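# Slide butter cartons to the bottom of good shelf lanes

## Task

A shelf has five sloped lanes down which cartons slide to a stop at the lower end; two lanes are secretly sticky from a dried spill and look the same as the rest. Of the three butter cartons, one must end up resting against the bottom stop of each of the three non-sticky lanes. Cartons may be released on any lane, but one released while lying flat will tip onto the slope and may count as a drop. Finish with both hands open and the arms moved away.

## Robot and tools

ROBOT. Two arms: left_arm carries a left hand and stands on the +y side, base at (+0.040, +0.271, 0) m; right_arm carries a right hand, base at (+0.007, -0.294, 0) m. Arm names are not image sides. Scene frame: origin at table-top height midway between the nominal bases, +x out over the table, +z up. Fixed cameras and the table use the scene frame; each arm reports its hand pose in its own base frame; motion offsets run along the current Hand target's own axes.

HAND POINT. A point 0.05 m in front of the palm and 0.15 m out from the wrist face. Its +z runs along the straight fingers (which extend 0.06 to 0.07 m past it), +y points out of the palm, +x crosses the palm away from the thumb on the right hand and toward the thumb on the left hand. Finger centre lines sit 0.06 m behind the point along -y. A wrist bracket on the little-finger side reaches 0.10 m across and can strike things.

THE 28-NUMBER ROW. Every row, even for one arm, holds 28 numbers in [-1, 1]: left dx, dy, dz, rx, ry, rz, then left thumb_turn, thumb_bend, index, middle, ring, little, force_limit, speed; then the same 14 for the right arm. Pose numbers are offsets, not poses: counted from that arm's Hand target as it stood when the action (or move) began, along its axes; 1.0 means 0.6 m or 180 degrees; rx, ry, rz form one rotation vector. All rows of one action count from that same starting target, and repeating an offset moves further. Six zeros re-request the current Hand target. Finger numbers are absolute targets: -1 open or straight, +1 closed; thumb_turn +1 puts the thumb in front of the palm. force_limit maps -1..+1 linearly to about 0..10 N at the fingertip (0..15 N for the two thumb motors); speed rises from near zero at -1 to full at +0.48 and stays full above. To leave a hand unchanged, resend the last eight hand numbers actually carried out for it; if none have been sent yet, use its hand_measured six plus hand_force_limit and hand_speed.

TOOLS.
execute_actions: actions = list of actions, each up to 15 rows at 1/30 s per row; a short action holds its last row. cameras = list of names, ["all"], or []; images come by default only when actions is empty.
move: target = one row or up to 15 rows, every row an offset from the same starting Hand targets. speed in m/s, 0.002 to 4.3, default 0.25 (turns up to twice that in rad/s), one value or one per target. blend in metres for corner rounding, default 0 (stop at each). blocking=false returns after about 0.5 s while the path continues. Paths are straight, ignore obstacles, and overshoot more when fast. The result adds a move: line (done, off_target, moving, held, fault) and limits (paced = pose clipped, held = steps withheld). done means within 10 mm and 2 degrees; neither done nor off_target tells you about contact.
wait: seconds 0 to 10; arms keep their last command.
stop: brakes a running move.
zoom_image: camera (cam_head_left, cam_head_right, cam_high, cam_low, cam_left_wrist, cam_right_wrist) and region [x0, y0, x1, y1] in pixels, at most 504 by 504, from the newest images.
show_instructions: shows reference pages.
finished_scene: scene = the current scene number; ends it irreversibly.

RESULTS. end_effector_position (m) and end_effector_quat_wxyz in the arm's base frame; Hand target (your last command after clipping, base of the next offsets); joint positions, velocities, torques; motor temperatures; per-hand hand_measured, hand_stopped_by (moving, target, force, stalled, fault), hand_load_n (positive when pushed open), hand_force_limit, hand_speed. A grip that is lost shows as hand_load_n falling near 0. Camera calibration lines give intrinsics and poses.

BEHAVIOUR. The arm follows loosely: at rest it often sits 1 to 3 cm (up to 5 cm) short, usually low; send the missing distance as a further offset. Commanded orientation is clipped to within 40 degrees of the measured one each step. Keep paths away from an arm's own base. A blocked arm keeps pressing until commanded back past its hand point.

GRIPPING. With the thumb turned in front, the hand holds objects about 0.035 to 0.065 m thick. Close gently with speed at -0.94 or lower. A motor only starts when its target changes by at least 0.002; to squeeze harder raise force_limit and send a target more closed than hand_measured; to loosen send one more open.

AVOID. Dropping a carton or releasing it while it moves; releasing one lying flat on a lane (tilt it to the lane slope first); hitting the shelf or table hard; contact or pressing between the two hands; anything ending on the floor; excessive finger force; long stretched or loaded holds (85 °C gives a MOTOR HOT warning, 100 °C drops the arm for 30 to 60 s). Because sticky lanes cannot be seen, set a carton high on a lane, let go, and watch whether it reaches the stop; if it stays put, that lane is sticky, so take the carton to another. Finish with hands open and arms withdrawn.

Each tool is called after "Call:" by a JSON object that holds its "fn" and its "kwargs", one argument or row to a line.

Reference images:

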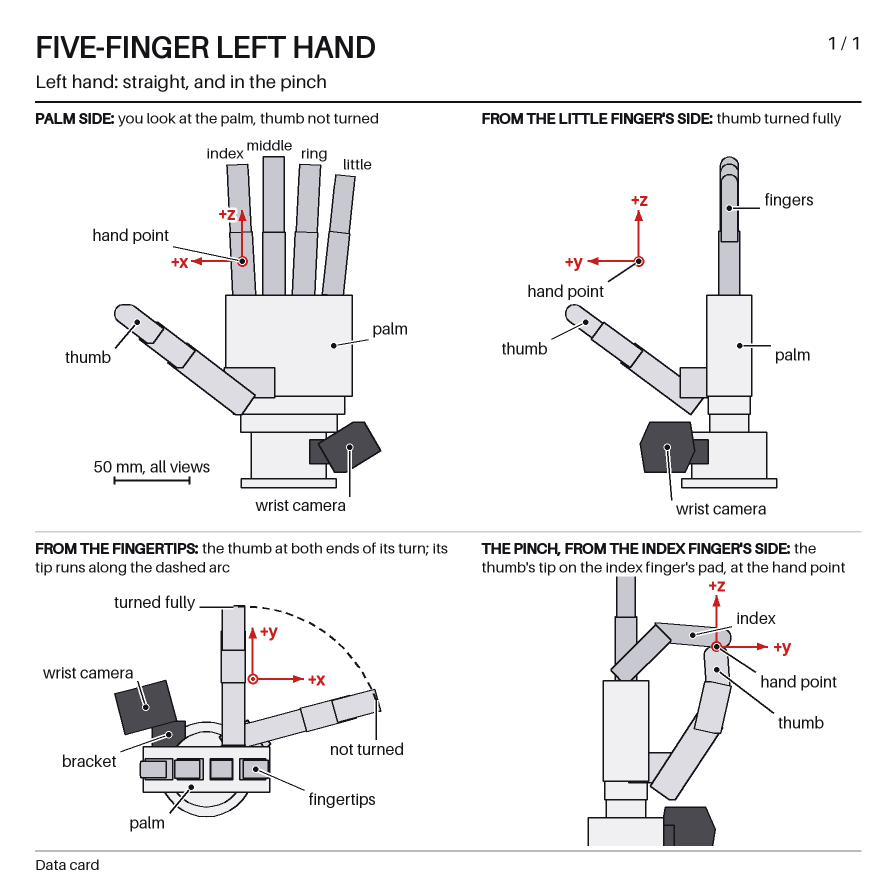

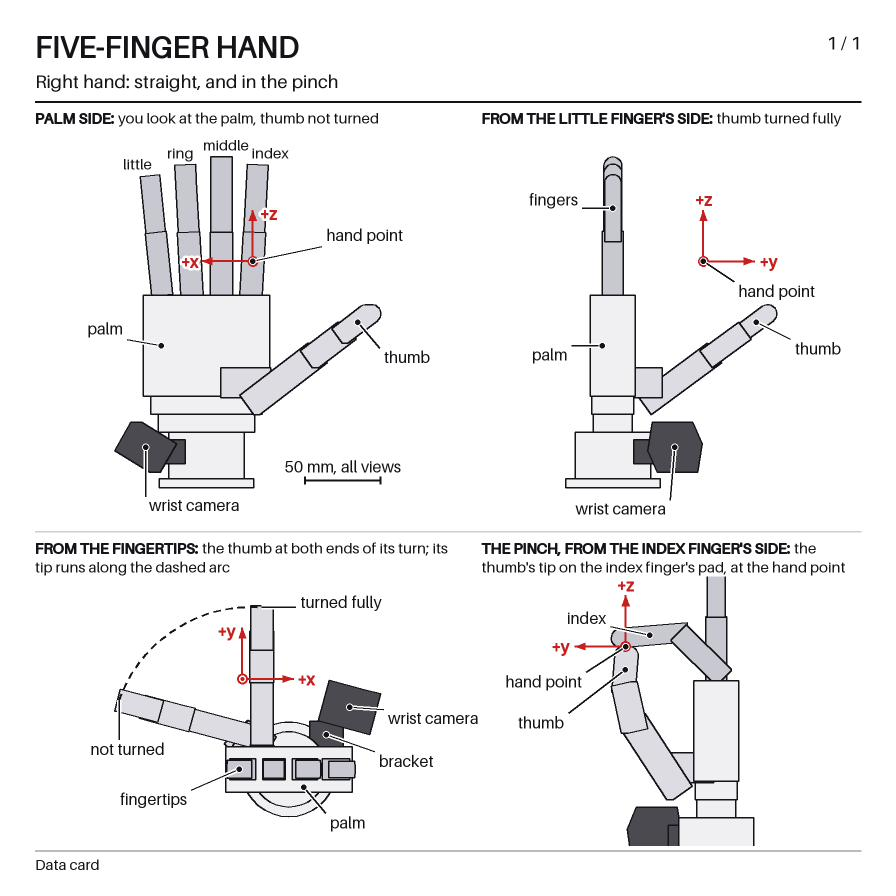

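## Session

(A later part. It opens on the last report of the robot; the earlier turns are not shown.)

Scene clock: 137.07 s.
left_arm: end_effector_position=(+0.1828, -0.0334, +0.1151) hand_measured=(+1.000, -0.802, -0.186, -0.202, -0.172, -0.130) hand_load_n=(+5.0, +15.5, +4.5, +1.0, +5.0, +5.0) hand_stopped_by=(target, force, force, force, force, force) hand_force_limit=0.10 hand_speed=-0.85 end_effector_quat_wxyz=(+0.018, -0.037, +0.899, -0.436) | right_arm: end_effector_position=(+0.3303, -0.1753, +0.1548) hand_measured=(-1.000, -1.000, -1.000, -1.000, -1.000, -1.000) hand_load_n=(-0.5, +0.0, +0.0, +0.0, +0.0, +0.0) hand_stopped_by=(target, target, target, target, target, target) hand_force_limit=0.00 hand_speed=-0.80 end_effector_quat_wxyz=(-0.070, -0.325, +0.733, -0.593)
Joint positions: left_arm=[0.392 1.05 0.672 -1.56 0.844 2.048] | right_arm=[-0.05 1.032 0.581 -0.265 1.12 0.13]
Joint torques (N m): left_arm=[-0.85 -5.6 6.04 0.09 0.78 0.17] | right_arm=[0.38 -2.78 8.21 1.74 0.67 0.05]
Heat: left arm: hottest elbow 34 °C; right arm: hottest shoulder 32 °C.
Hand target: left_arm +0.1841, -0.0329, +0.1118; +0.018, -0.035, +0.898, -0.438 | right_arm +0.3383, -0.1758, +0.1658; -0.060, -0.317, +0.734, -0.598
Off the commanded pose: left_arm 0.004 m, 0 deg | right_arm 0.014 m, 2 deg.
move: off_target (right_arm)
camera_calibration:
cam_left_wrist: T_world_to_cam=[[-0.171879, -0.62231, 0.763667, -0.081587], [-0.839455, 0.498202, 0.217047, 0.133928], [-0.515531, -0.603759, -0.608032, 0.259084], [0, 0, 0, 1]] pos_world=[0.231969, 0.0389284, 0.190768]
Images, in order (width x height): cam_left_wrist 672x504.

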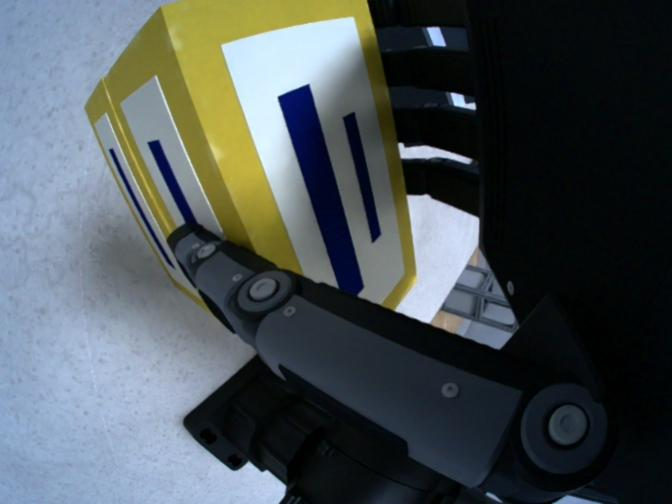

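Call:
{"fn": "move", "kwargs": {
  "target": [
    [-0.0003,-0.1904,-0.1487,0,0,0,1,-0.7,-0.1,-0.1,-0.1,-0.1,0.1,-0.85,0,0,0,0,0,0,-1,-1,-1,-1,-1,-1,0,-0.8],
    [-0.1834,-0.3309,0.0505,0.0004,0.0258,-0.0510,1,-0.7,-0.1,-0.1,-0.1,-0.1,0.1,-0.85,0,0,0,0,0,0,-1,-1,-1,-1,-1,-1,0,-0.8]
  ],
  "speed": [0.15,0.2],
  "blend": [0.02,0],
  "cameras": ["cam_head_left","cam_low","cam_left_wrist","cam_high"]
}}

Scene clock: 144.47 s.
left_arm: end_effector_position=(+0.2883, -0.1622, +0.2213) hand_measured=(+1.000, -0.802, -0.186, -0.202, -0.172, -0.130) hand_load_n=(+6.0, +15.5, +4.5, +1.0, +4.0, +4.5) hand_stopped_by=(target, force, force, force, force, force) hand_force_limit=0.10 hand_speed=-0.85 end_effector_quat_wxyz=(-0.080, -0.097, +0.895, -0.428) | right_arm: end_effector_position=(+0.3303, -0.1753, +0.1548) hand_measured=(-1.000, -1.000, -1.000, -1.000, -1.000, -1.000) hand_load_n=(+0.0, +0.0, +0.0, +0.0, +0.0, +0.0) hand_stopped_by=(target, target, target, target, target, target) hand_force_limit=0.00 hand_speed=-0.80 end_effector_quat_wxyz=(-0.070, -0.325, +0.733, -0.593)
Joint positions: left_arm=[-0.126 1.246 1.095 -1.359 0.901 1.199] | right_arm=[-0.05 1.032 0.581 -0.265 1.12 0.13]
Joint torques (N m): left_arm=[-1.85 -12.81 11.78 0.7 1.15 -0.18] | right_arm=[0.38 -3.25 8.27 1.7 0.7 0.04]
Heat: left arm: hottest elbow 34 °C; right arm: hottest shoulder 32 °C.
Hand target: left_arm +0.3050, -0.1700, +0.2499; -0.054, -0.089, +0.892, -0.440 | right_arm +0.3383, -0.1758, +0.1658; -0.060, -0.317, +0.734, -0.598
Off the commanded pose: left_arm 0.034 m, 3 deg | right_arm 0.014 m, 2 deg.
move: off_target (left_arm, right_arm)
camera_calibration:
cam_left_wrist: T_world_to_cam=[[0.0216034, -0.623666, 0.781393, -0.284591], [-0.779043, 0.479347, 0.404127, 0.201766], [-0.626599, -0.617469, -0.475506, 0.300665], [0, 0, 0, 1]] pos_world=[0.351729, -0.0885542, 0.283807]
Images, in order (width x height): cam_head_left 504x504, cam_high 504x504, cam_low 504x504, cam_left_wrist 672x504.

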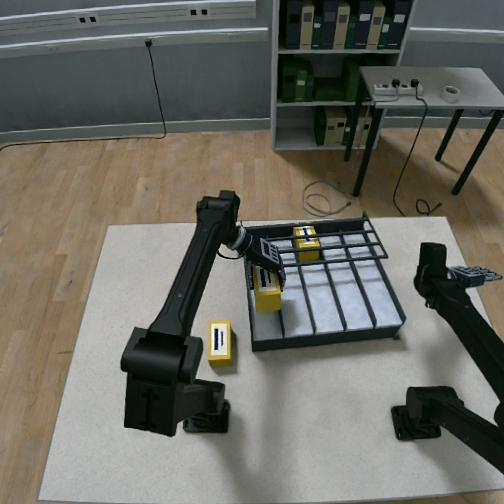

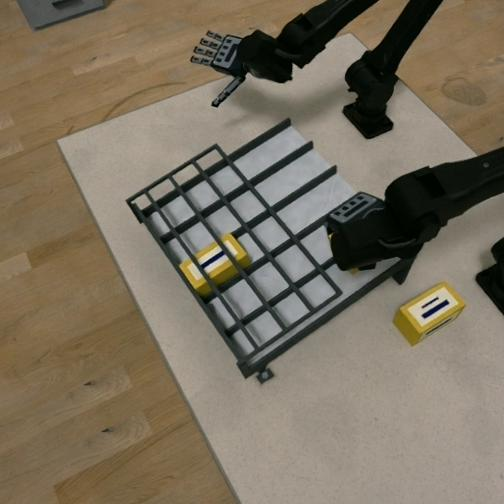

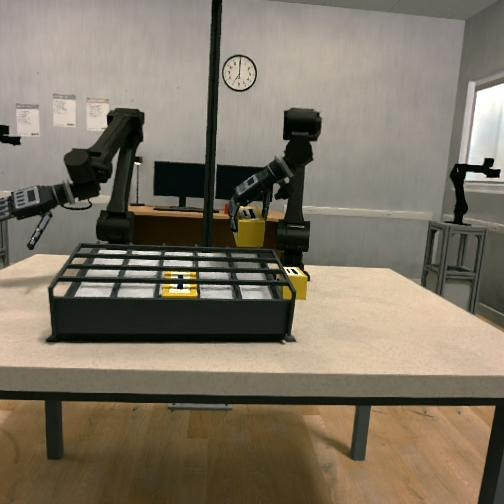

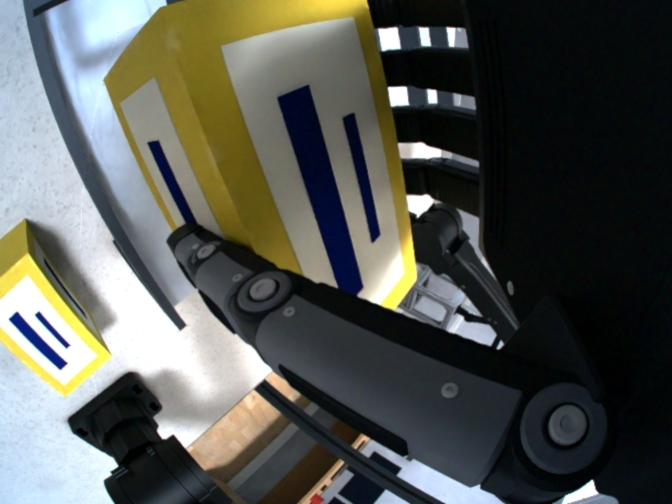

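Call:
{"fn": "move", "kwargs": {
  "target": [-0.0206,0.1316,0.0841,0,0,0,1,-0.7,-0.1,-0.1,-0.1,-0.1,0.1,-0.85,0,0,0,0,0,0,-1,-1,-1,-1,-1,-1,0,-0.8],
  "speed": 0.12,
  "cameras": ["cam_head_left","cam_low","cam_left_wrist","cam_high"]
}}

Call:
{"fn": "zoom_image", "kwargs": {
  "camera": "cam_head_left",
  "region": [220, 220, 320, 360]
}}

Call:
{"fn": "zoom_image", "kwargs": {
  "camera": "cam_low",
  "region": [160, 220, 310, 320]
}}

Scene clock: 148.70 s.
left_arm: end_effector_position=(+0.2928, -0.1607, +0.1492) hand_measured=(+1.000, -0.802, -0.186, -0.202, -0.172, -0.130) hand_load_n=(+6.0, +15.0, +4.5, +1.0, +4.0, +4.5) hand_stopped_by=(target, force, force, force, force, force) hand_force_limit=0.10 hand_speed=-0.85 end_effector_quat_wxyz=(-0.064, -0.091, +0.895, -0.432) | right_arm: end_effector_position=(+0.3303, -0.1753, +0.1548) hand_measured=(-1.000, -1.000, -1.000, -1.000, -1.000, -1.000) hand_load_n=(+0.0, +0.0, +0.0, +0.0, +0.0, +0.0) hand_stopped_by=(target, target, target, target, target, target) hand_force_limit=0.00 hand_speed=-0.80 end_effector_quat_wxyz=(-0.070, -0.325, +0.733, -0.593)
Joint positions: left_arm=[-0.12 1.283 0.936 -1.129 0.899 1.202] | right_arm=[-0.05 1.032 0.581 -0.265 1.12 0.13]
Joint torques (N m): left_arm=[-0.67 -12.22 7.9 0.81 1.21 0.05] | right_arm=[0.38 -3.37 8.25 1.65 0.66 0.03]
Heat: left arm: hottest elbow 35 °C; right arm: hottest shoulder 32 °C.
Hand target: left_arm +0.2999, -0.1614, +0.1558; -0.054, -0.089, +0.892, -0.440 | right_arm +0.3383, -0.1758, +0.1658; -0.060, -0.317, +0.734, -0.598
Off the commanded pose: left_arm 0.010 m, 2 deg | right_arm 0.014 m, 2 deg.
move: off_target (right_arm)
camera_calibration:
cam_left_wrist: T_world_to_cam=[[-0.00370536, -0.621216, 0.783631, -0.220009], [-0.794696, 0.477497, 0.374773, 0.242406], [-0.606996, -0.62136, -0.495447, 0.266795], [0, 0, 0, 1]] pos_world=[0.353768, -0.0866451, 0.213741]
Images, in order (width x height): cam_head_left 504x504, cam_high 504x504, cam_low 504x504, cam_left_wrist 672x504.

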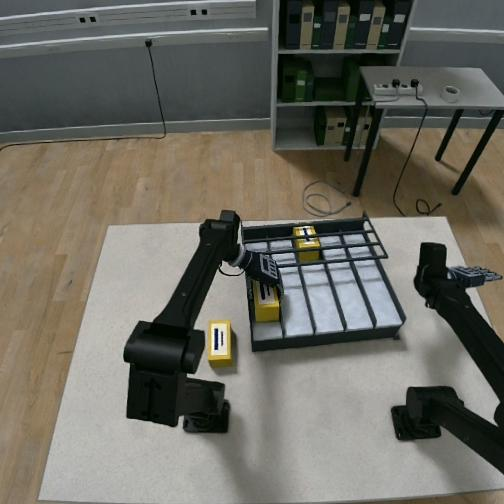

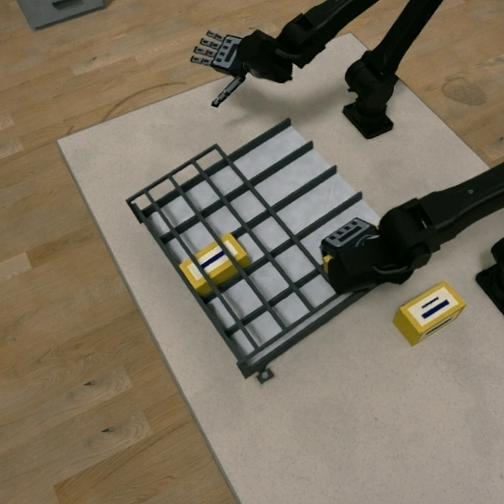

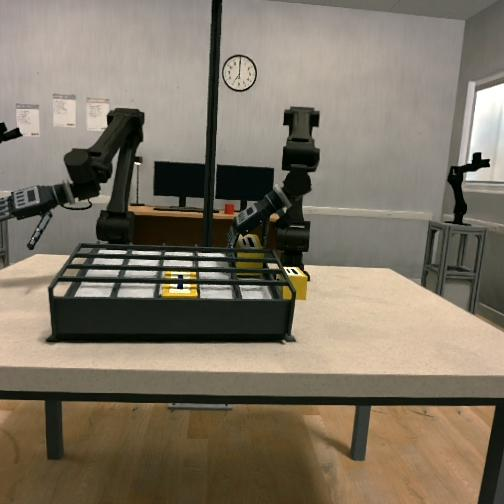

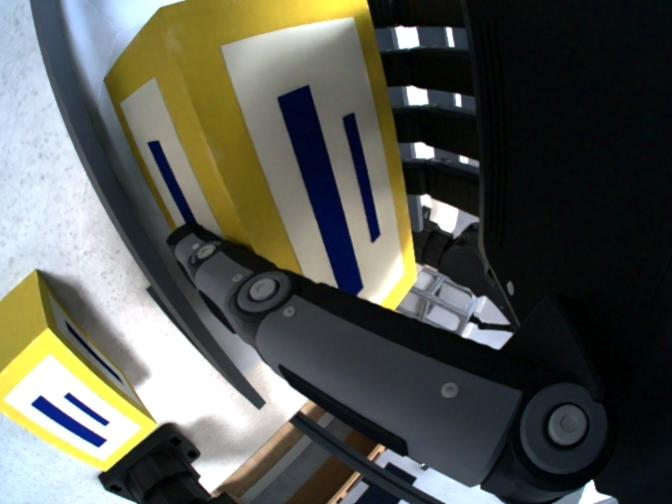

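Scaled by 3.600.

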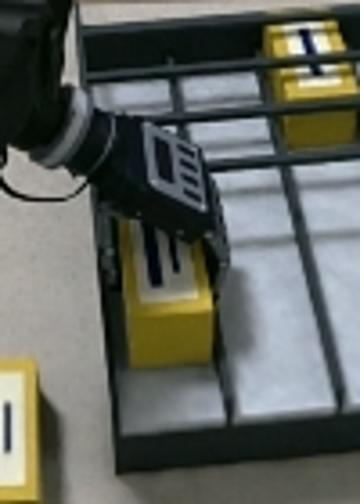

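Scaled by 3.360.

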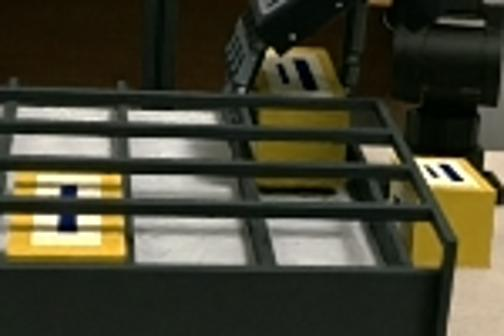

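Call:
{"fn": "move", "kwargs": {
  "target": [-0.0027,0.0138,-0.0102,0,0,0,1,-0.7,-0.1,-0.1,-0.1,-0.1,0.1,-0.85,0,0,0,0,0,0,-1,-1,-1,-1,-1,-1,0,-0.8],
  "speed": 0.08,
  "cameras": ["cam_head_left","cam_low","cam_left_wrist"]
}}

Call:
{"fn": "zoom_image", "kwargs": {
  "camera": "cam_head_left",
  "region": [220, 220, 320, 360]
}}

Call:
{"fn": "zoom_image", "kwargs": {
  "camera": "cam_low",
  "region": [160, 220, 310, 320]
}}

Scene clock: 151.70 s.
left_arm: end_effector_position=(+0.2977, -0.1509, +0.1474) hand_measured=(+1.000, -0.802, -0.186, -0.202, -0.172, -0.130) hand_load_n=(+6.0, +15.0, +4.5, +1.0, +4.0, +4.5) hand_stopped_by=(target, force, force, force, force, force) hand_force_limit=0.10 hand_speed=-0.85 end_effector_quat_wxyz=(-0.053, -0.087, +0.896, -0.433) | right_arm: end_effector_position=(+0.3303, -0.1753, +0.1548) hand_measured=(-1.000, -1.000, -1.000, -1.000, -1.000, -1.000) hand_load_n=(-0.5, +0.0, +0.0, +0.0, +0.0, +0.0) hand_stopped_by=(target, target, target, target, target, target) hand_force_limit=0.00 hand_speed=-0.80 end_effector_quat_wxyz=(-0.070, -0.325, +0.733, -0.593)
Joint positions: left_arm=[-0.091 1.284 0.936 -1.138 0.9 1.246] | right_arm=[-0.05 1.032 0.581 -0.265 1.12 0.13]
Joint torques (N m): left_arm=[-0.73 -11.81 7.72 0.01 1.29 0.06] | right_arm=[0.26 -3.02 8.25 1.66 0.66 0.02]
Heat: left arm: hottest elbow 35 °C; right arm: hottest shoulder 32 °C.
Hand target: left_arm +0.2999, -0.1515, +0.1528; -0.054, -0.089, +0.892, -0.440 | right_arm +0.3383, -0.1758, +0.1658; -0.060, -0.317, +0.734, -0.598
Off the commanded pose: left_arm 0.006 m, 1 deg | right_arm 0.014 m, 2 deg.
move: off_target (right_arm)
camera_calibration:
cam_left_wrist: T_world_to_cam=[[-0.0211179, -0.620837, 0.783655, -0.207249], [-0.804402, 0.476022, 0.355444, 0.247676], [-0.59371, -0.622867, -0.509455, 0.272811], [0, 0, 0, 1]] pos_world=[0.356825, -0.0766424, 0.213362]
Images, in order (width x height): cam_head_left 504x504, cam_low 504x504, cam_left_wrist 672x504.

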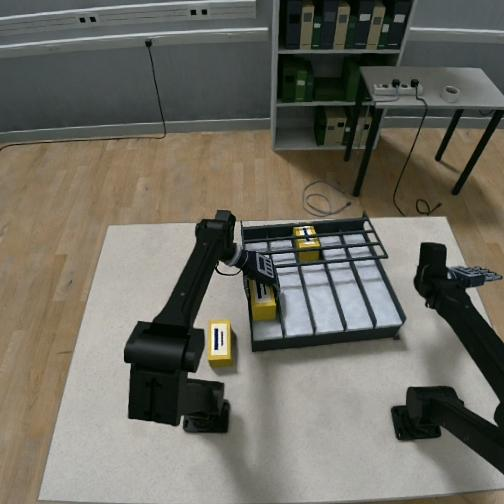

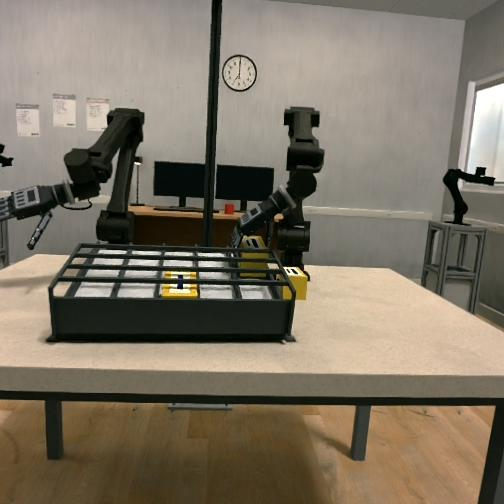

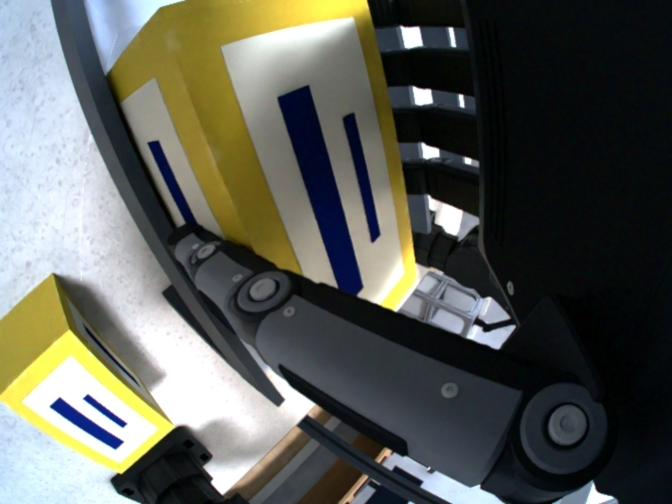

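Scaled by 3.600.

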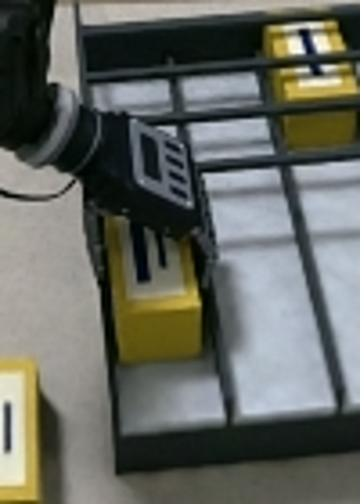

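Scaled by 3.360.

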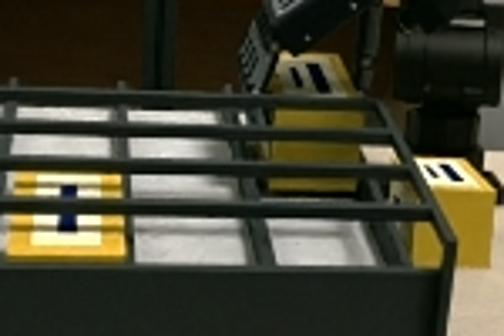

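Call:
{"fn": "move", "kwargs": {
  "target": [-0.0003,0.0005,0.0130,0,0,0,1,-0.7,-0.1,-0.1,-0.1,-0.1,0.1,-0.85,0,0,0,0,0,0,-1,-1,-1,-1,-1,-1,0,-0.8],
  "speed": 0.08,
  "cameras": ["cam_head_left","cam_low","cam_left_wrist"]
}}

Call:
{"fn": "zoom_image", "kwargs": {
  "camera": "cam_head_left",
  "region": [230, 280, 300, 360]
}}

Call:
{"fn": "zoom_image", "kwargs": {
  "camera": "cam_low",
  "region": [210, 230, 310, 310]
}}

Scene clock: 153.57 s.
left_arm: end_effector_position=(+0.2970, -0.1516, +0.1423) hand_measured=(+1.000, -0.802, -0.186, -0.202, -0.172, -0.130) hand_load_n=(+6.5, +15.5, +4.5, +1.0, +4.5, +4.5) hand_stopped_by=(target, force, force, force, force, force) hand_force_limit=0.10 hand_speed=-0.85 end_effector_quat_wxyz=(-0.053, -0.085, +0.896, -0.433) | right_arm: end_effector_position=(+0.3303, -0.1753, +0.1548) hand_measured=(-1.000, -1.000, -1.000, -1.000, -1.000, -1.000) hand_load_n=(+0.0, +0.0, +0.0, +0.0, +0.0, +0.0) hand_stopped_by=(target, target, target, target, target, target) hand_force_limit=0.00 hand_speed=-0.80 end_effector_quat_wxyz=(-0.070, -0.325, +0.733, -0.593)
Joint positions: left_arm=[-0.094 1.288 0.924 -1.122 0.9 1.246] | right_arm=[-0.05 1.032 0.581 -0.265 1.12 0.13]
Joint torques (N m): left_arm=[-1.79 -11.75 7.61 0.83 1.25 -0.17] | right_arm=[0.32 -3.02 8.23 1.62 0.67 0.06]
Heat: left arm: hottest elbow 35 °C; right arm: hottest shoulder 32 °C.
Hand target: left_arm +0.2999, -0.1575, +0.1478; -0.054, -0.089, +0.892, -0.440 | right_arm +0.3383, -0.1758, +0.1658; -0.060, -0.317, +0.734, -0.598
Off the commanded pose: left_arm 0.009 m, 1 deg | right_arm 0.014 m, 2 deg.
move: off_target (right_arm)
camera_calibration:
cam_left_wrist: T_world_to_cam=[[-0.0244908, -0.620648, 0.783706, -0.202697], [-0.803507, 0.478642, 0.353946, 0.249672], [-0.594791, -0.621046, -0.510418, 0.270129], [0, 0, 0, 1]] pos_world=[0.356319, -0.0775447, 0.208364]
Images, in order (width x height): cam_head_left 504x504, cam_low 504x504, cam_left_wrist 672x504.

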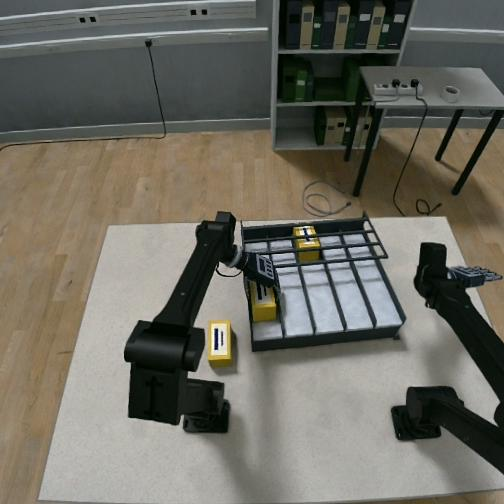

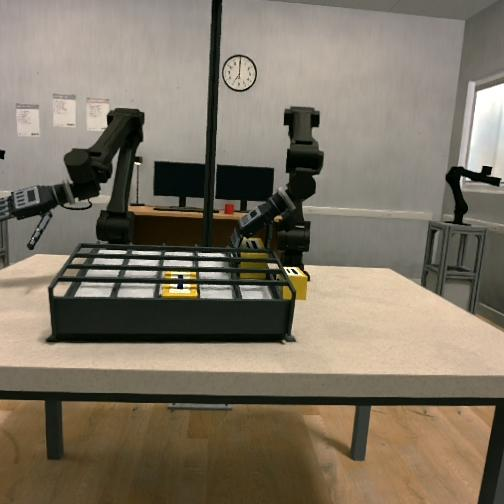

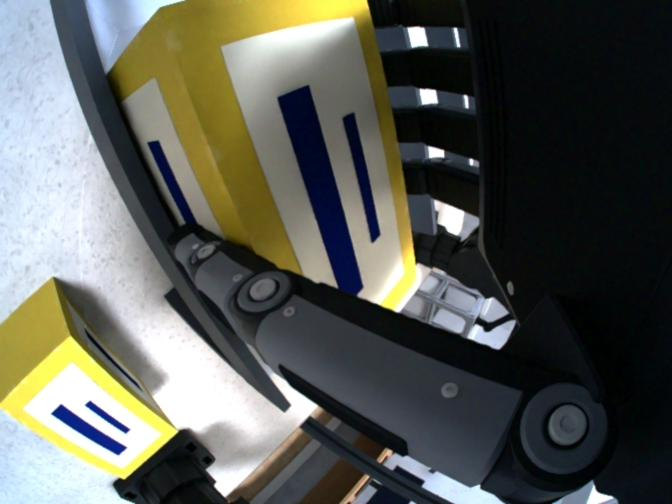

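Scaled by 6.300.

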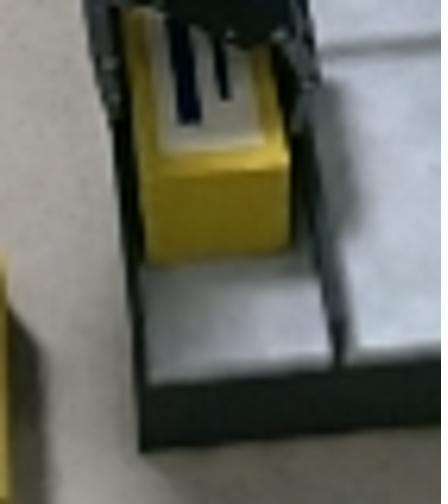

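Scaled by 5.040.

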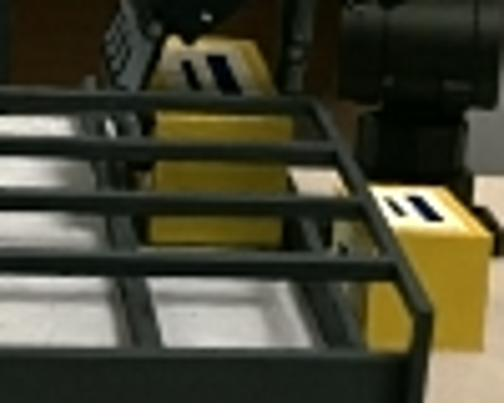

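Call:
{"fn": "move", "kwargs": {
  "target": [
    [-0.0008,0.0032,0.0067,0,0,0,1,-0.7,-0.1,-0.1,-0.1,-0.1,0.1,-0.85,0,0,0,0,0,0,-1,-1,-1,-1,-1,-1,0,-0.8],
    [-0.0008,0.0032,0.0067,0,0,0,1,-1,-0.4,-0.4,-0.4,-0.4,0.1,-0.3,0,0,0,0,0,0,-1,-1,-1,-1,-1,-1,0,-0.8]
  ],
  "speed": 0.05,
  "cameras": ["cam_low","cam_left_wrist"]
}}

Scene clock: 156.17 s.
left_arm: end_effector_position=(+0.2959, -0.1567, +0.1429) hand_measured=(+1.000, -1.000, -0.400, -0.400, -0.400, -0.400) hand_load_n=(+0.0, +0.0, +0.0, +0.0, +0.0, +0.0) hand_stopped_by=(target, target, target, target, target, target) hand_force_limit=0.10 hand_speed=-0.30 end_effector_quat_wxyz=(-0.054, -0.088, +0.893, -0.439) | right_arm: end_effector_position=(+0.3303, -0.1753, +0.1548) hand_measured=(-1.000, -1.000, -1.000, -1.000, -1.000, -1.000) hand_load_n=(-0.5, +0.0, +0.0, +0.0, +0.0, +0.0) hand_stopped_by=(target, target, target, target, target, target) hand_force_limit=0.00 hand_speed=-0.80 end_effector_quat_wxyz=(-0.070, -0.325, +0.733, -0.593)
Joint positions: left_arm=[-0.102 1.284 0.918 -1.104 0.913 1.224] | right_arm=[-0.05 1.032 0.581 -0.265 1.12 0.13]
Joint torques (N m): left_arm=[-1.2 -11.16 7.41 0.9 0.77 -0.02] | right_arm=[0.32 -3.08 8.36 1.68 0.65 0.04]
Heat: left arm: hottest elbow 35 °C; right arm: hottest shoulder 32 °C.
Hand target: left_arm +0.2999, -0.1595, +0.1438; -0.054, -0.089, +0.892, -0.440 | right_arm +0.3383, -0.1758, +0.1658; -0.060, -0.317, +0.734, -0.598
Off the commanded pose: left_arm 0.005 m, 0 deg | right_arm 0.014 m, 2 deg.
move: off_target (right_arm)
camera_calibration:
cam_left_wrist: T_world_to_cam=[[-0.0186578, -0.609834, 0.792309, -0.207626], [-0.804192, 0.48001, 0.350522, 0.251927], [-0.594077, -0.630629, -0.49938, 0.263277], [0, 0, 0, 1]] pos_world=[0.355131, -0.0815152, 0.207673]
Images, in order (width x height): cam_low 504x504, cam_left_wrist 672x504.

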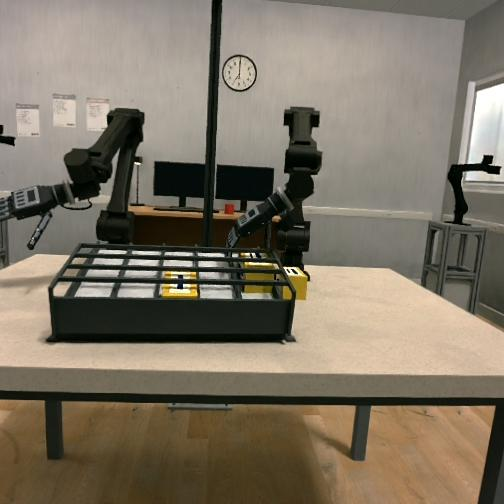

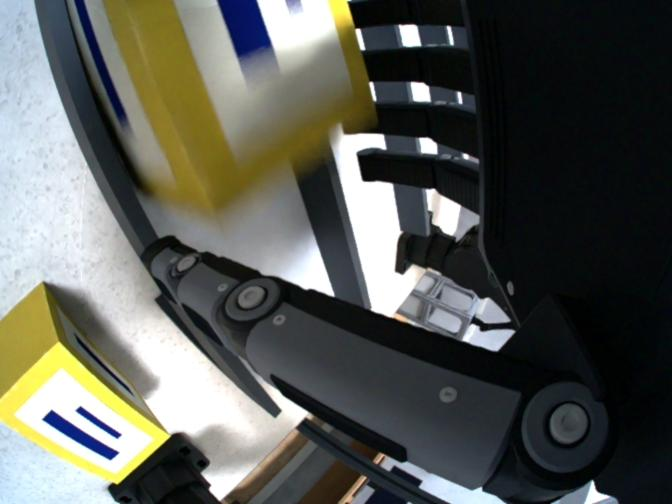

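Call:
{"fn": "move", "kwargs": {
  "target": [
    [0.0397,-0.1470,-0.1193,0,0,0,1,-1,-0.4,-0.4,-0.4,-0.4,0.1,-0.3,0,0,0,0,0,0,-1,-1,-1,-1,-1,-1,0,-0.8],
    [0.1788,0.0913,-0.2197,-0.0004,-0.0258,0.0510,1,-1,-0.4,-0.4,-0.4,-0.4,0.1,-0.3,0,0,0,0,0,0,-1,-1,-1,-1,-1,-1,0,-0.8],
    [0.1555,0.2025,-0.1350,-0.0004,-0.0258,0.0510,1,-1,-0.6,-0.6,-0.6,-0.6,0.1,-0.3,0,0,0,0,0,0,-1,-1,-1,-1,-1,-1,0,-0.8]
  ],
  "speed": [0.2,0.3,0.2],
  "blend": [0.04,0.03,0],
  "cameras": ["cam_head_left","cam_low","cam_left_wrist","cam_high"]
}}

Scene clock: 161.23 s.
left_arm: end_effector_position=(+0.1833, -0.0348, +0.1190) hand_measured=(+1.000, -1.000, -0.600, -0.600, -0.600, -0.600) hand_load_n=(+0.0, +0.0, +0.0, +0.0, +0.0, +0.0) hand_stopped_by=(target, target, target, target, target, target) hand_force_limit=0.10 hand_speed=-0.30 end_effector_quat_wxyz=(+0.017, -0.036, +0.899, -0.437) | right_arm: end_effector_position=(+0.3303, -0.1753, +0.1548) hand_measured=(-1.000, -1.000, -1.000, -1.000, -1.000, -1.000) hand_load_n=(+0.0, +0.0, +0.0, +0.0, +0.0, +0.0) hand_stopped_by=(target, target, target, target, target, target) hand_force_limit=0.00 hand_speed=-0.80 end_effector_quat_wxyz=(-0.070, -0.325, +0.733, -0.593)
Joint positions: left_arm=[0.386 1.047 0.68 -1.571 0.847 2.043] | right_arm=[-0.05 1.032 0.581 -0.265 1.12 0.13]
Joint torques (N m): left_arm=[-0.56 -5.42 6.06 0.16 0.73 0.19] | right_arm=[0.32 -3.08 8.27 1.65 0.67 0.06]
Heat: left arm: hottest elbow 35 °C; right arm: hottest shoulder 32 °C.
Hand target: left_arm +0.1849, -0.0330, +0.1150; +0.018, -0.035, +0.898, -0.438 | right_arm +0.3383, -0.1758, +0.1658; -0.060, -0.317, +0.734, -0.598
Off the commanded pose: left_arm 0.005 m, 0 deg | right_arm 0.014 m, 2 deg.
move: off_target (right_arm)
camera_calibration:
cam_left_wrist: T_world_to_cam=[[-0.172076, -0.620073, 0.765441, -0.0854517], [-0.837683, 0.500974, 0.217516, 0.133907], [-0.518341, -0.603767, -0.60563, 0.261031], [0, 0, 0, 1]] pos_world=[0.23277, 0.0375317, 0.194369]
Images, in order (width x height): cam_head_left 504x504, cam_high 504x504, cam_low 504x504, cam_left_wrist 672x504.

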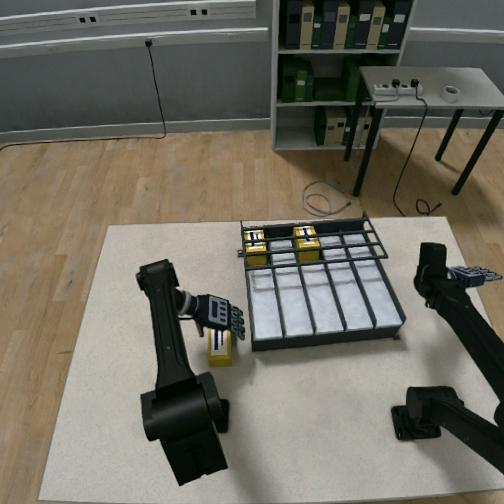

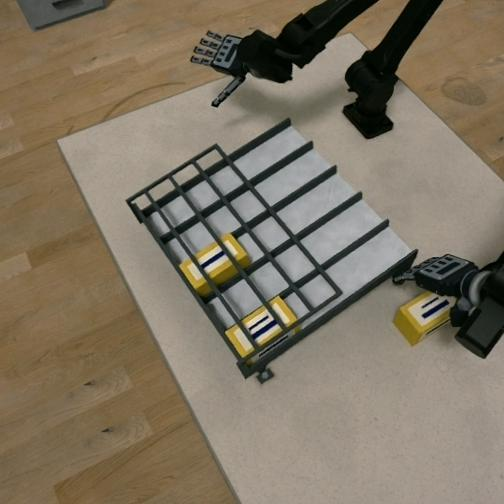

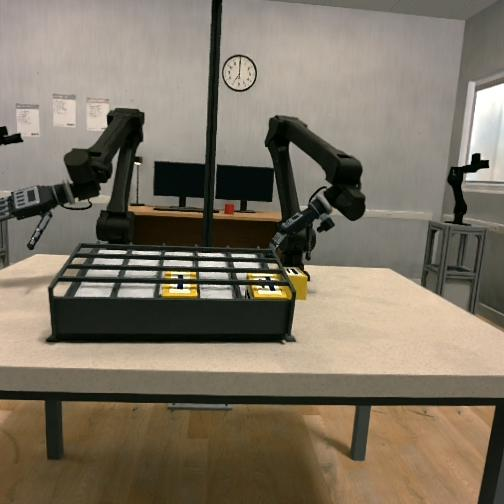

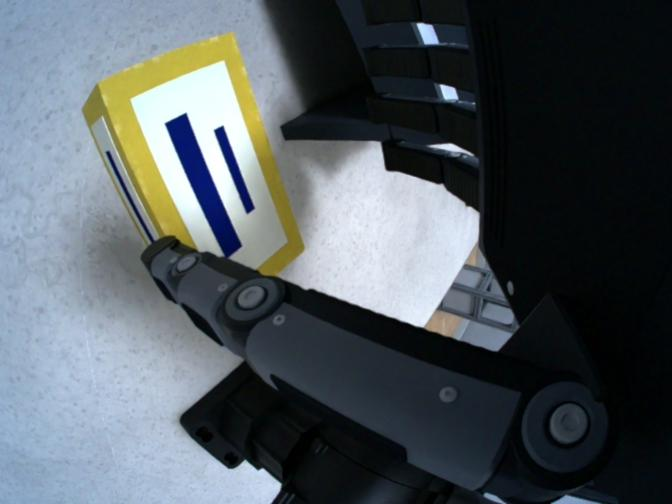

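Call:
{"fn": "move", "kwargs": {
  "target": [-0.0020,0.0896,0.0638,0,0,0,1,-1,-0.6,-0.6,-0.6,-0.6,0.1,-0.3,0,0,0,0,0,0,-1,-1,-1,-1,-1,-1,0,-0.8],
  "speed": 0.12,
  "cameras": ["cam_head_left","cam_low","cam_left_wrist"]
}}

Scene clock: 164.07 s.
left_arm: end_effector_position=(+0.1862, -0.0311, +0.0535) hand_measured=(+1.000, -1.000, -0.600, -0.600, -0.600, -0.600) hand_load_n=(+0.0, +0.0, +0.0, +0.0, +0.0, +0.0) hand_stopped_by=(target, target, target, target, target, target) hand_force_limit=0.10 hand_speed=-0.30 end_effector_quat_wxyz=(+0.019, -0.036, +0.898, -0.437) | right_arm: end_effector_position=(+0.3303, -0.1753, +0.1548) hand_measured=(-1.000, -1.000, -1.000, -1.000, -1.000, -1.000) hand_load_n=(+0.0, +0.0, +0.0, +0.0, +0.0, +0.0) hand_stopped_by=(target, target, target, target, target, target) hand_force_limit=0.00 hand_speed=-0.80 end_effector_quat_wxyz=(-0.070, -0.325, +0.733, -0.593)
Joint positions: left_arm=[0.399 1.171 0.569 -1.345 0.845 2.06] | right_arm=[-0.05 1.032 0.581 -0.265 1.12 0.13]
Joint torques (N m): left_arm=[-0.79 -6.18 5.27 0.2 0.64 0.17] | right_arm=[0.26 -3.31 8.23 1.7 0.66 0.03]
Heat: left arm: hottest elbow 34 °C; right arm: hottest shoulder 32 °C.
Hand target: left_arm +0.1861, -0.0301, +0.0492; +0.018, -0.035, +0.898, -0.438 | right_arm +0.3383, -0.1758, +0.1658; -0.060, -0.317, +0.734, -0.598
Off the commanded pose: left_arm 0.004 m, 0 deg | right_arm 0.014 m, 2 deg.
move: off_target (right_arm)
camera_calibration:
cam_left_wrist: T_world_to_cam=[[-0.17372, -0.619456, 0.765569, -0.0321232], [-0.839499, 0.499564, 0.213724, 0.149262], [-0.514843, -0.605566, -0.606817, 0.224418], [0, 0, 0, 1]] pos_world=[0.235265, 0.0414351, 0.128872]
Images, in order (width x height): cam_head_left 504x504, cam_low 504x504, cam_left_wrist 672x504.

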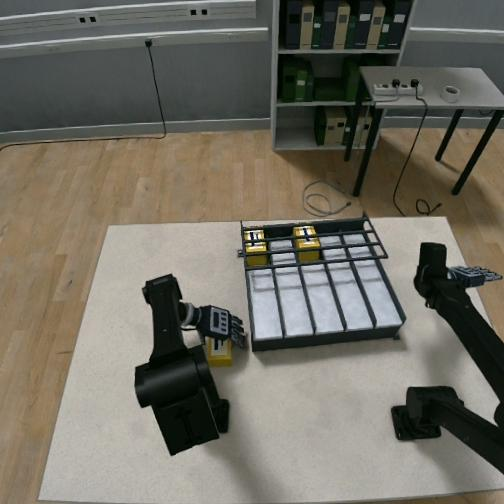

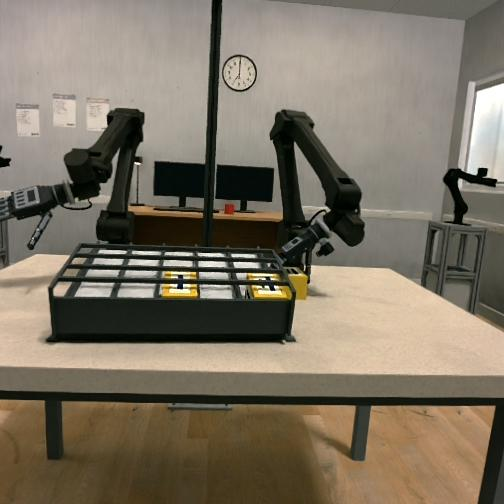

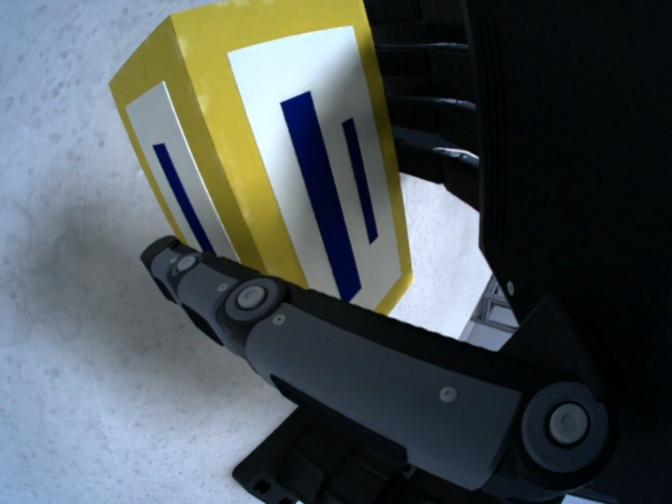

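Call:
{"fn": "move", "kwargs": {
  "target": [
    [0,0,0,0,0,0,1,-0.7,-0.1,-0.1,-0.1,-0.1,0.1,-0.85,0,0,0,0,0,0,-1,-1,-1,-1,-1,-1,0,-0.8],
    [-0.0006,-0.2692,-0.2102,0,0,0,1,-0.7,-0.1,-0.1,-0.1,-0.1,0.1,-0.85,0,0,0,0,0,0,-1,-1,-1,-1,-1,-1,0,-0.8]
  ],
  "speed": [0.1,0.15],
  "cameras": ["cam_left_wrist","cam_low"]
}}

Scene clock: 170.63 s.
left_arm: end_effector_position=(+0.1784, -0.0314, +0.2245) hand_measured=(+1.000, -0.802, -0.186, -0.200, -0.172, -0.118) hand_load_n=(+8.0, +14.5, +4.5, +1.0, +2.5, +6.5) hand_stopped_by=(target, force, force, force, force, force) hand_force_limit=0.10 hand_speed=-0.85 end_effector_quat_wxyz=(+0.056, -0.088, +0.928, -0.358) | right_arm: end_effector_position=(+0.3303, -0.1753, +0.1548) hand_measured=(-1.000, -1.000, -1.000, -1.000, -1.000, -1.000) hand_load_n=(+0.0, +0.0, +0.0, +0.0, +0.0, +0.0) hand_stopped_by=(target, target, target, target, target, target) hand_force_limit=0.00 hand_speed=-0.80 end_effector_quat_wxyz=(-0.070, -0.325, +0.733, -0.593)
Joint positions: left_arm=[0.31 0.828 0.901 -1.699 0.741 1.713] | right_arm=[-0.05 1.032 0.581 -0.265 1.12 0.13]
Joint torques (N m): left_arm=[-1.73 -6.71 11.81 -0.06 0.87 -0.08] | right_arm=[0.26 -2.96 8.25 1.7 0.65 0.06]
Heat: left arm: hottest elbow 34 °C; right arm: hottest elbow 32 °C.
Hand target: left_arm +0.1861, -0.0299, +0.2541; +0.018, -0.035, +0.898, -0.438 | right_arm +0.3383, -0.1758, +0.1658; -0.060, -0.317, +0.734, -0.598
Off the commanded pose: left_arm 0.031 m, 12 deg | right_arm 0.014 m, 2 deg.
joint sent to its limit (left arm) — joint 4 (wrist pitch), lower limit. The joint targets are off in orientation, not in position.
move: off_target (left_arm, right_arm)
camera_calibration:
cam_left_wrist: T_world_to_cam=[[-0.0968927, -0.755982, 0.647382, -0.156094], [-0.897, 0.348176, 0.27233, 0.0986609], [-0.431279, -0.554315, -0.711852, 0.334356], [0, 0, 0, 1]] pos_world=[0.217575, 0.032983, 0.312196]
Images, in order (width x height): cam_low 504x504, cam_left_wrist 672x504.

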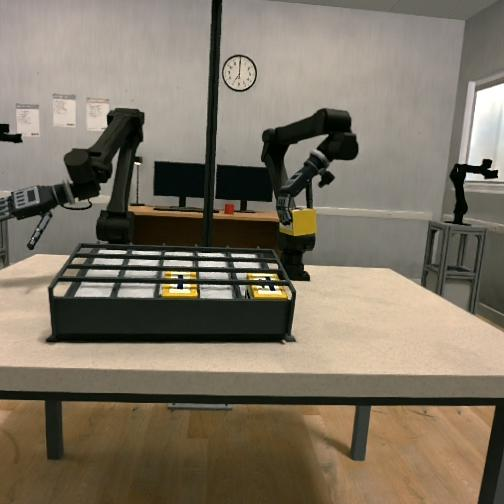

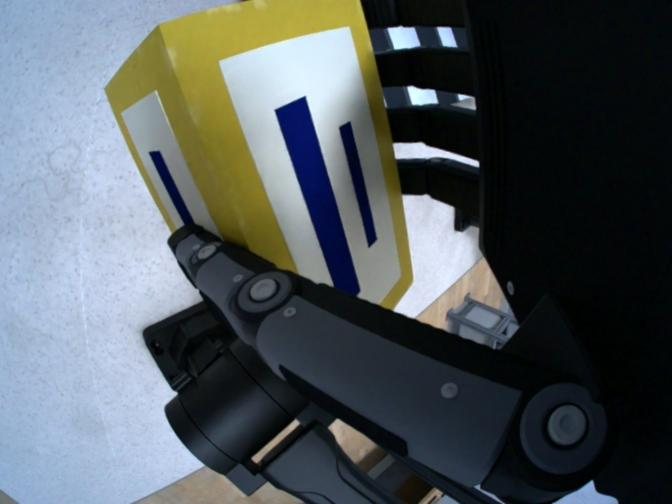

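Call:
{"fn": "move", "kwargs": {
  "target": [-0.1865,-0.4237,0.5405,0.0004,0.0258,-0.0510,1,-0.7,-0.1,-0.1,-0.1,-0.1,0.1,-0.85,0,0,0,0,0,0,-1,-1,-1,-1,-1,-1,0,-0.8],
  "speed": 0.2,
  "cameras": ["cam_head_left","cam_low","cam_left_wrist","cam_high"]
}}

Scene clock: 175.00 s.
left_arm: end_effector_position=(+0.3143, -0.4105, +0.2157) hand_measured=(+1.000, -0.802, -0.186, -0.200, -0.172, -0.118) hand_load_n=(+7.0, +15.0, +4.5, +0.5, +2.5, +6.5) hand_stopped_by=(target, force, force, force, force, force) hand_force_limit=0.10 hand_speed=-0.85 end_effector_quat_wxyz=(-0.074, -0.097, +0.905, -0.408) | right_arm: end_effector_position=(+0.3303, -0.1753, +0.1548) hand_measured=(-1.000, -1.000, -1.000, -1.000, -1.000, -1.000) hand_load_n=(+0.0, +0.0, +0.0, +0.0, +0.0, +0.0) hand_stopped_by=(target, target, target, target, target, target) hand_force_limit=0.00 hand_speed=-0.80 end_effector_quat_wxyz=(-0.070, -0.325, +0.733, -0.593)
Joint positions: left_arm=[-0.681 1.492 1.304 -0.801 0.667 0.469] | right_arm=[-0.05 1.032 0.581 -0.265 1.12 0.13]
Joint torques (N m): left_arm=[-1.79 -17.73 12.96 1.91 0.85 -0.21] | right_arm=[0.38 -3.25 8.34 1.65 0.64 0.05]
Heat: left arm: hottest elbow 35 °C; right arm: hottest elbow 32 °C.
Hand target: left_arm +0.3302, -0.4319, +0.2553; -0.053, -0.089, +0.892, -0.440 | right_arm +0.3383, -0.1758, +0.1658; -0.060, -0.317, +0.734, -0.598
Off the commanded pose: left_arm 0.048 m, 5 deg | right_arm 0.014 m, 2 deg.
move: off_target (left_arm, right_arm)
camera_calibration:
cam_left_wrist: T_world_to_cam=[[0.0145271, -0.659321, 0.751721, -0.441643], [-0.782721, 0.460323, 0.418868, 0.333505], [-0.622203, -0.594473, -0.509378, 0.176236], [0, 0, 0, 1]] pos_world=[0.377112, -0.339937, 0.282069]
Images, in order (width x height): cam_head_left 504x504, cam_high 504x504, cam_low 504x504, cam_left_wrist 672x504.

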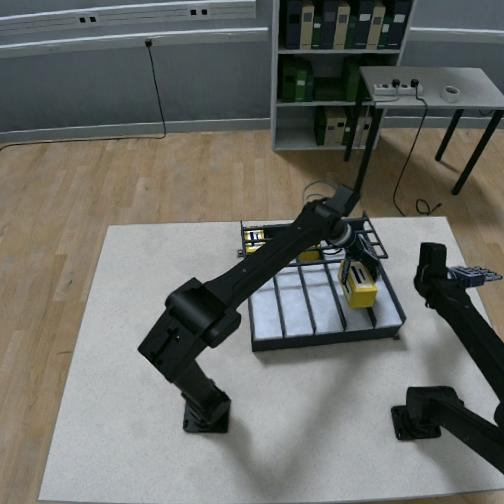

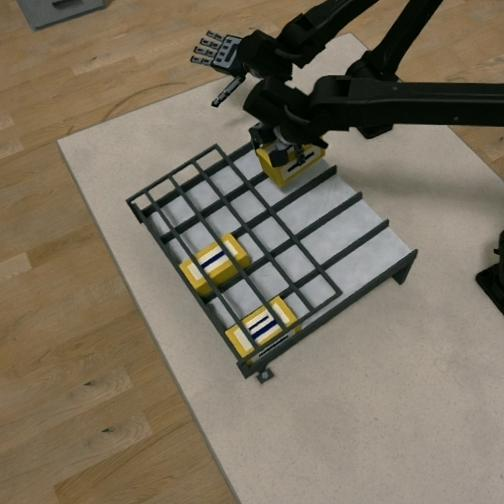

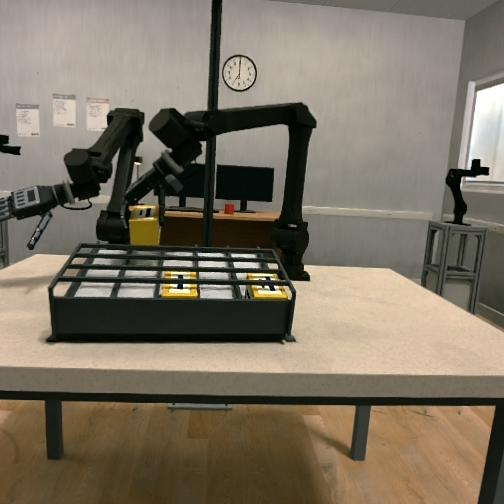

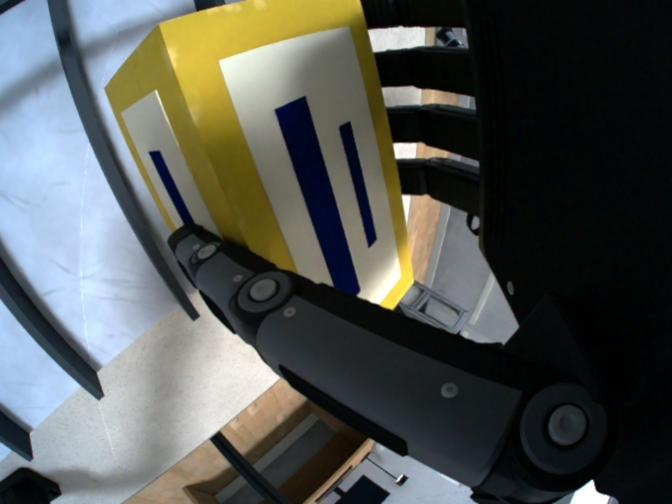

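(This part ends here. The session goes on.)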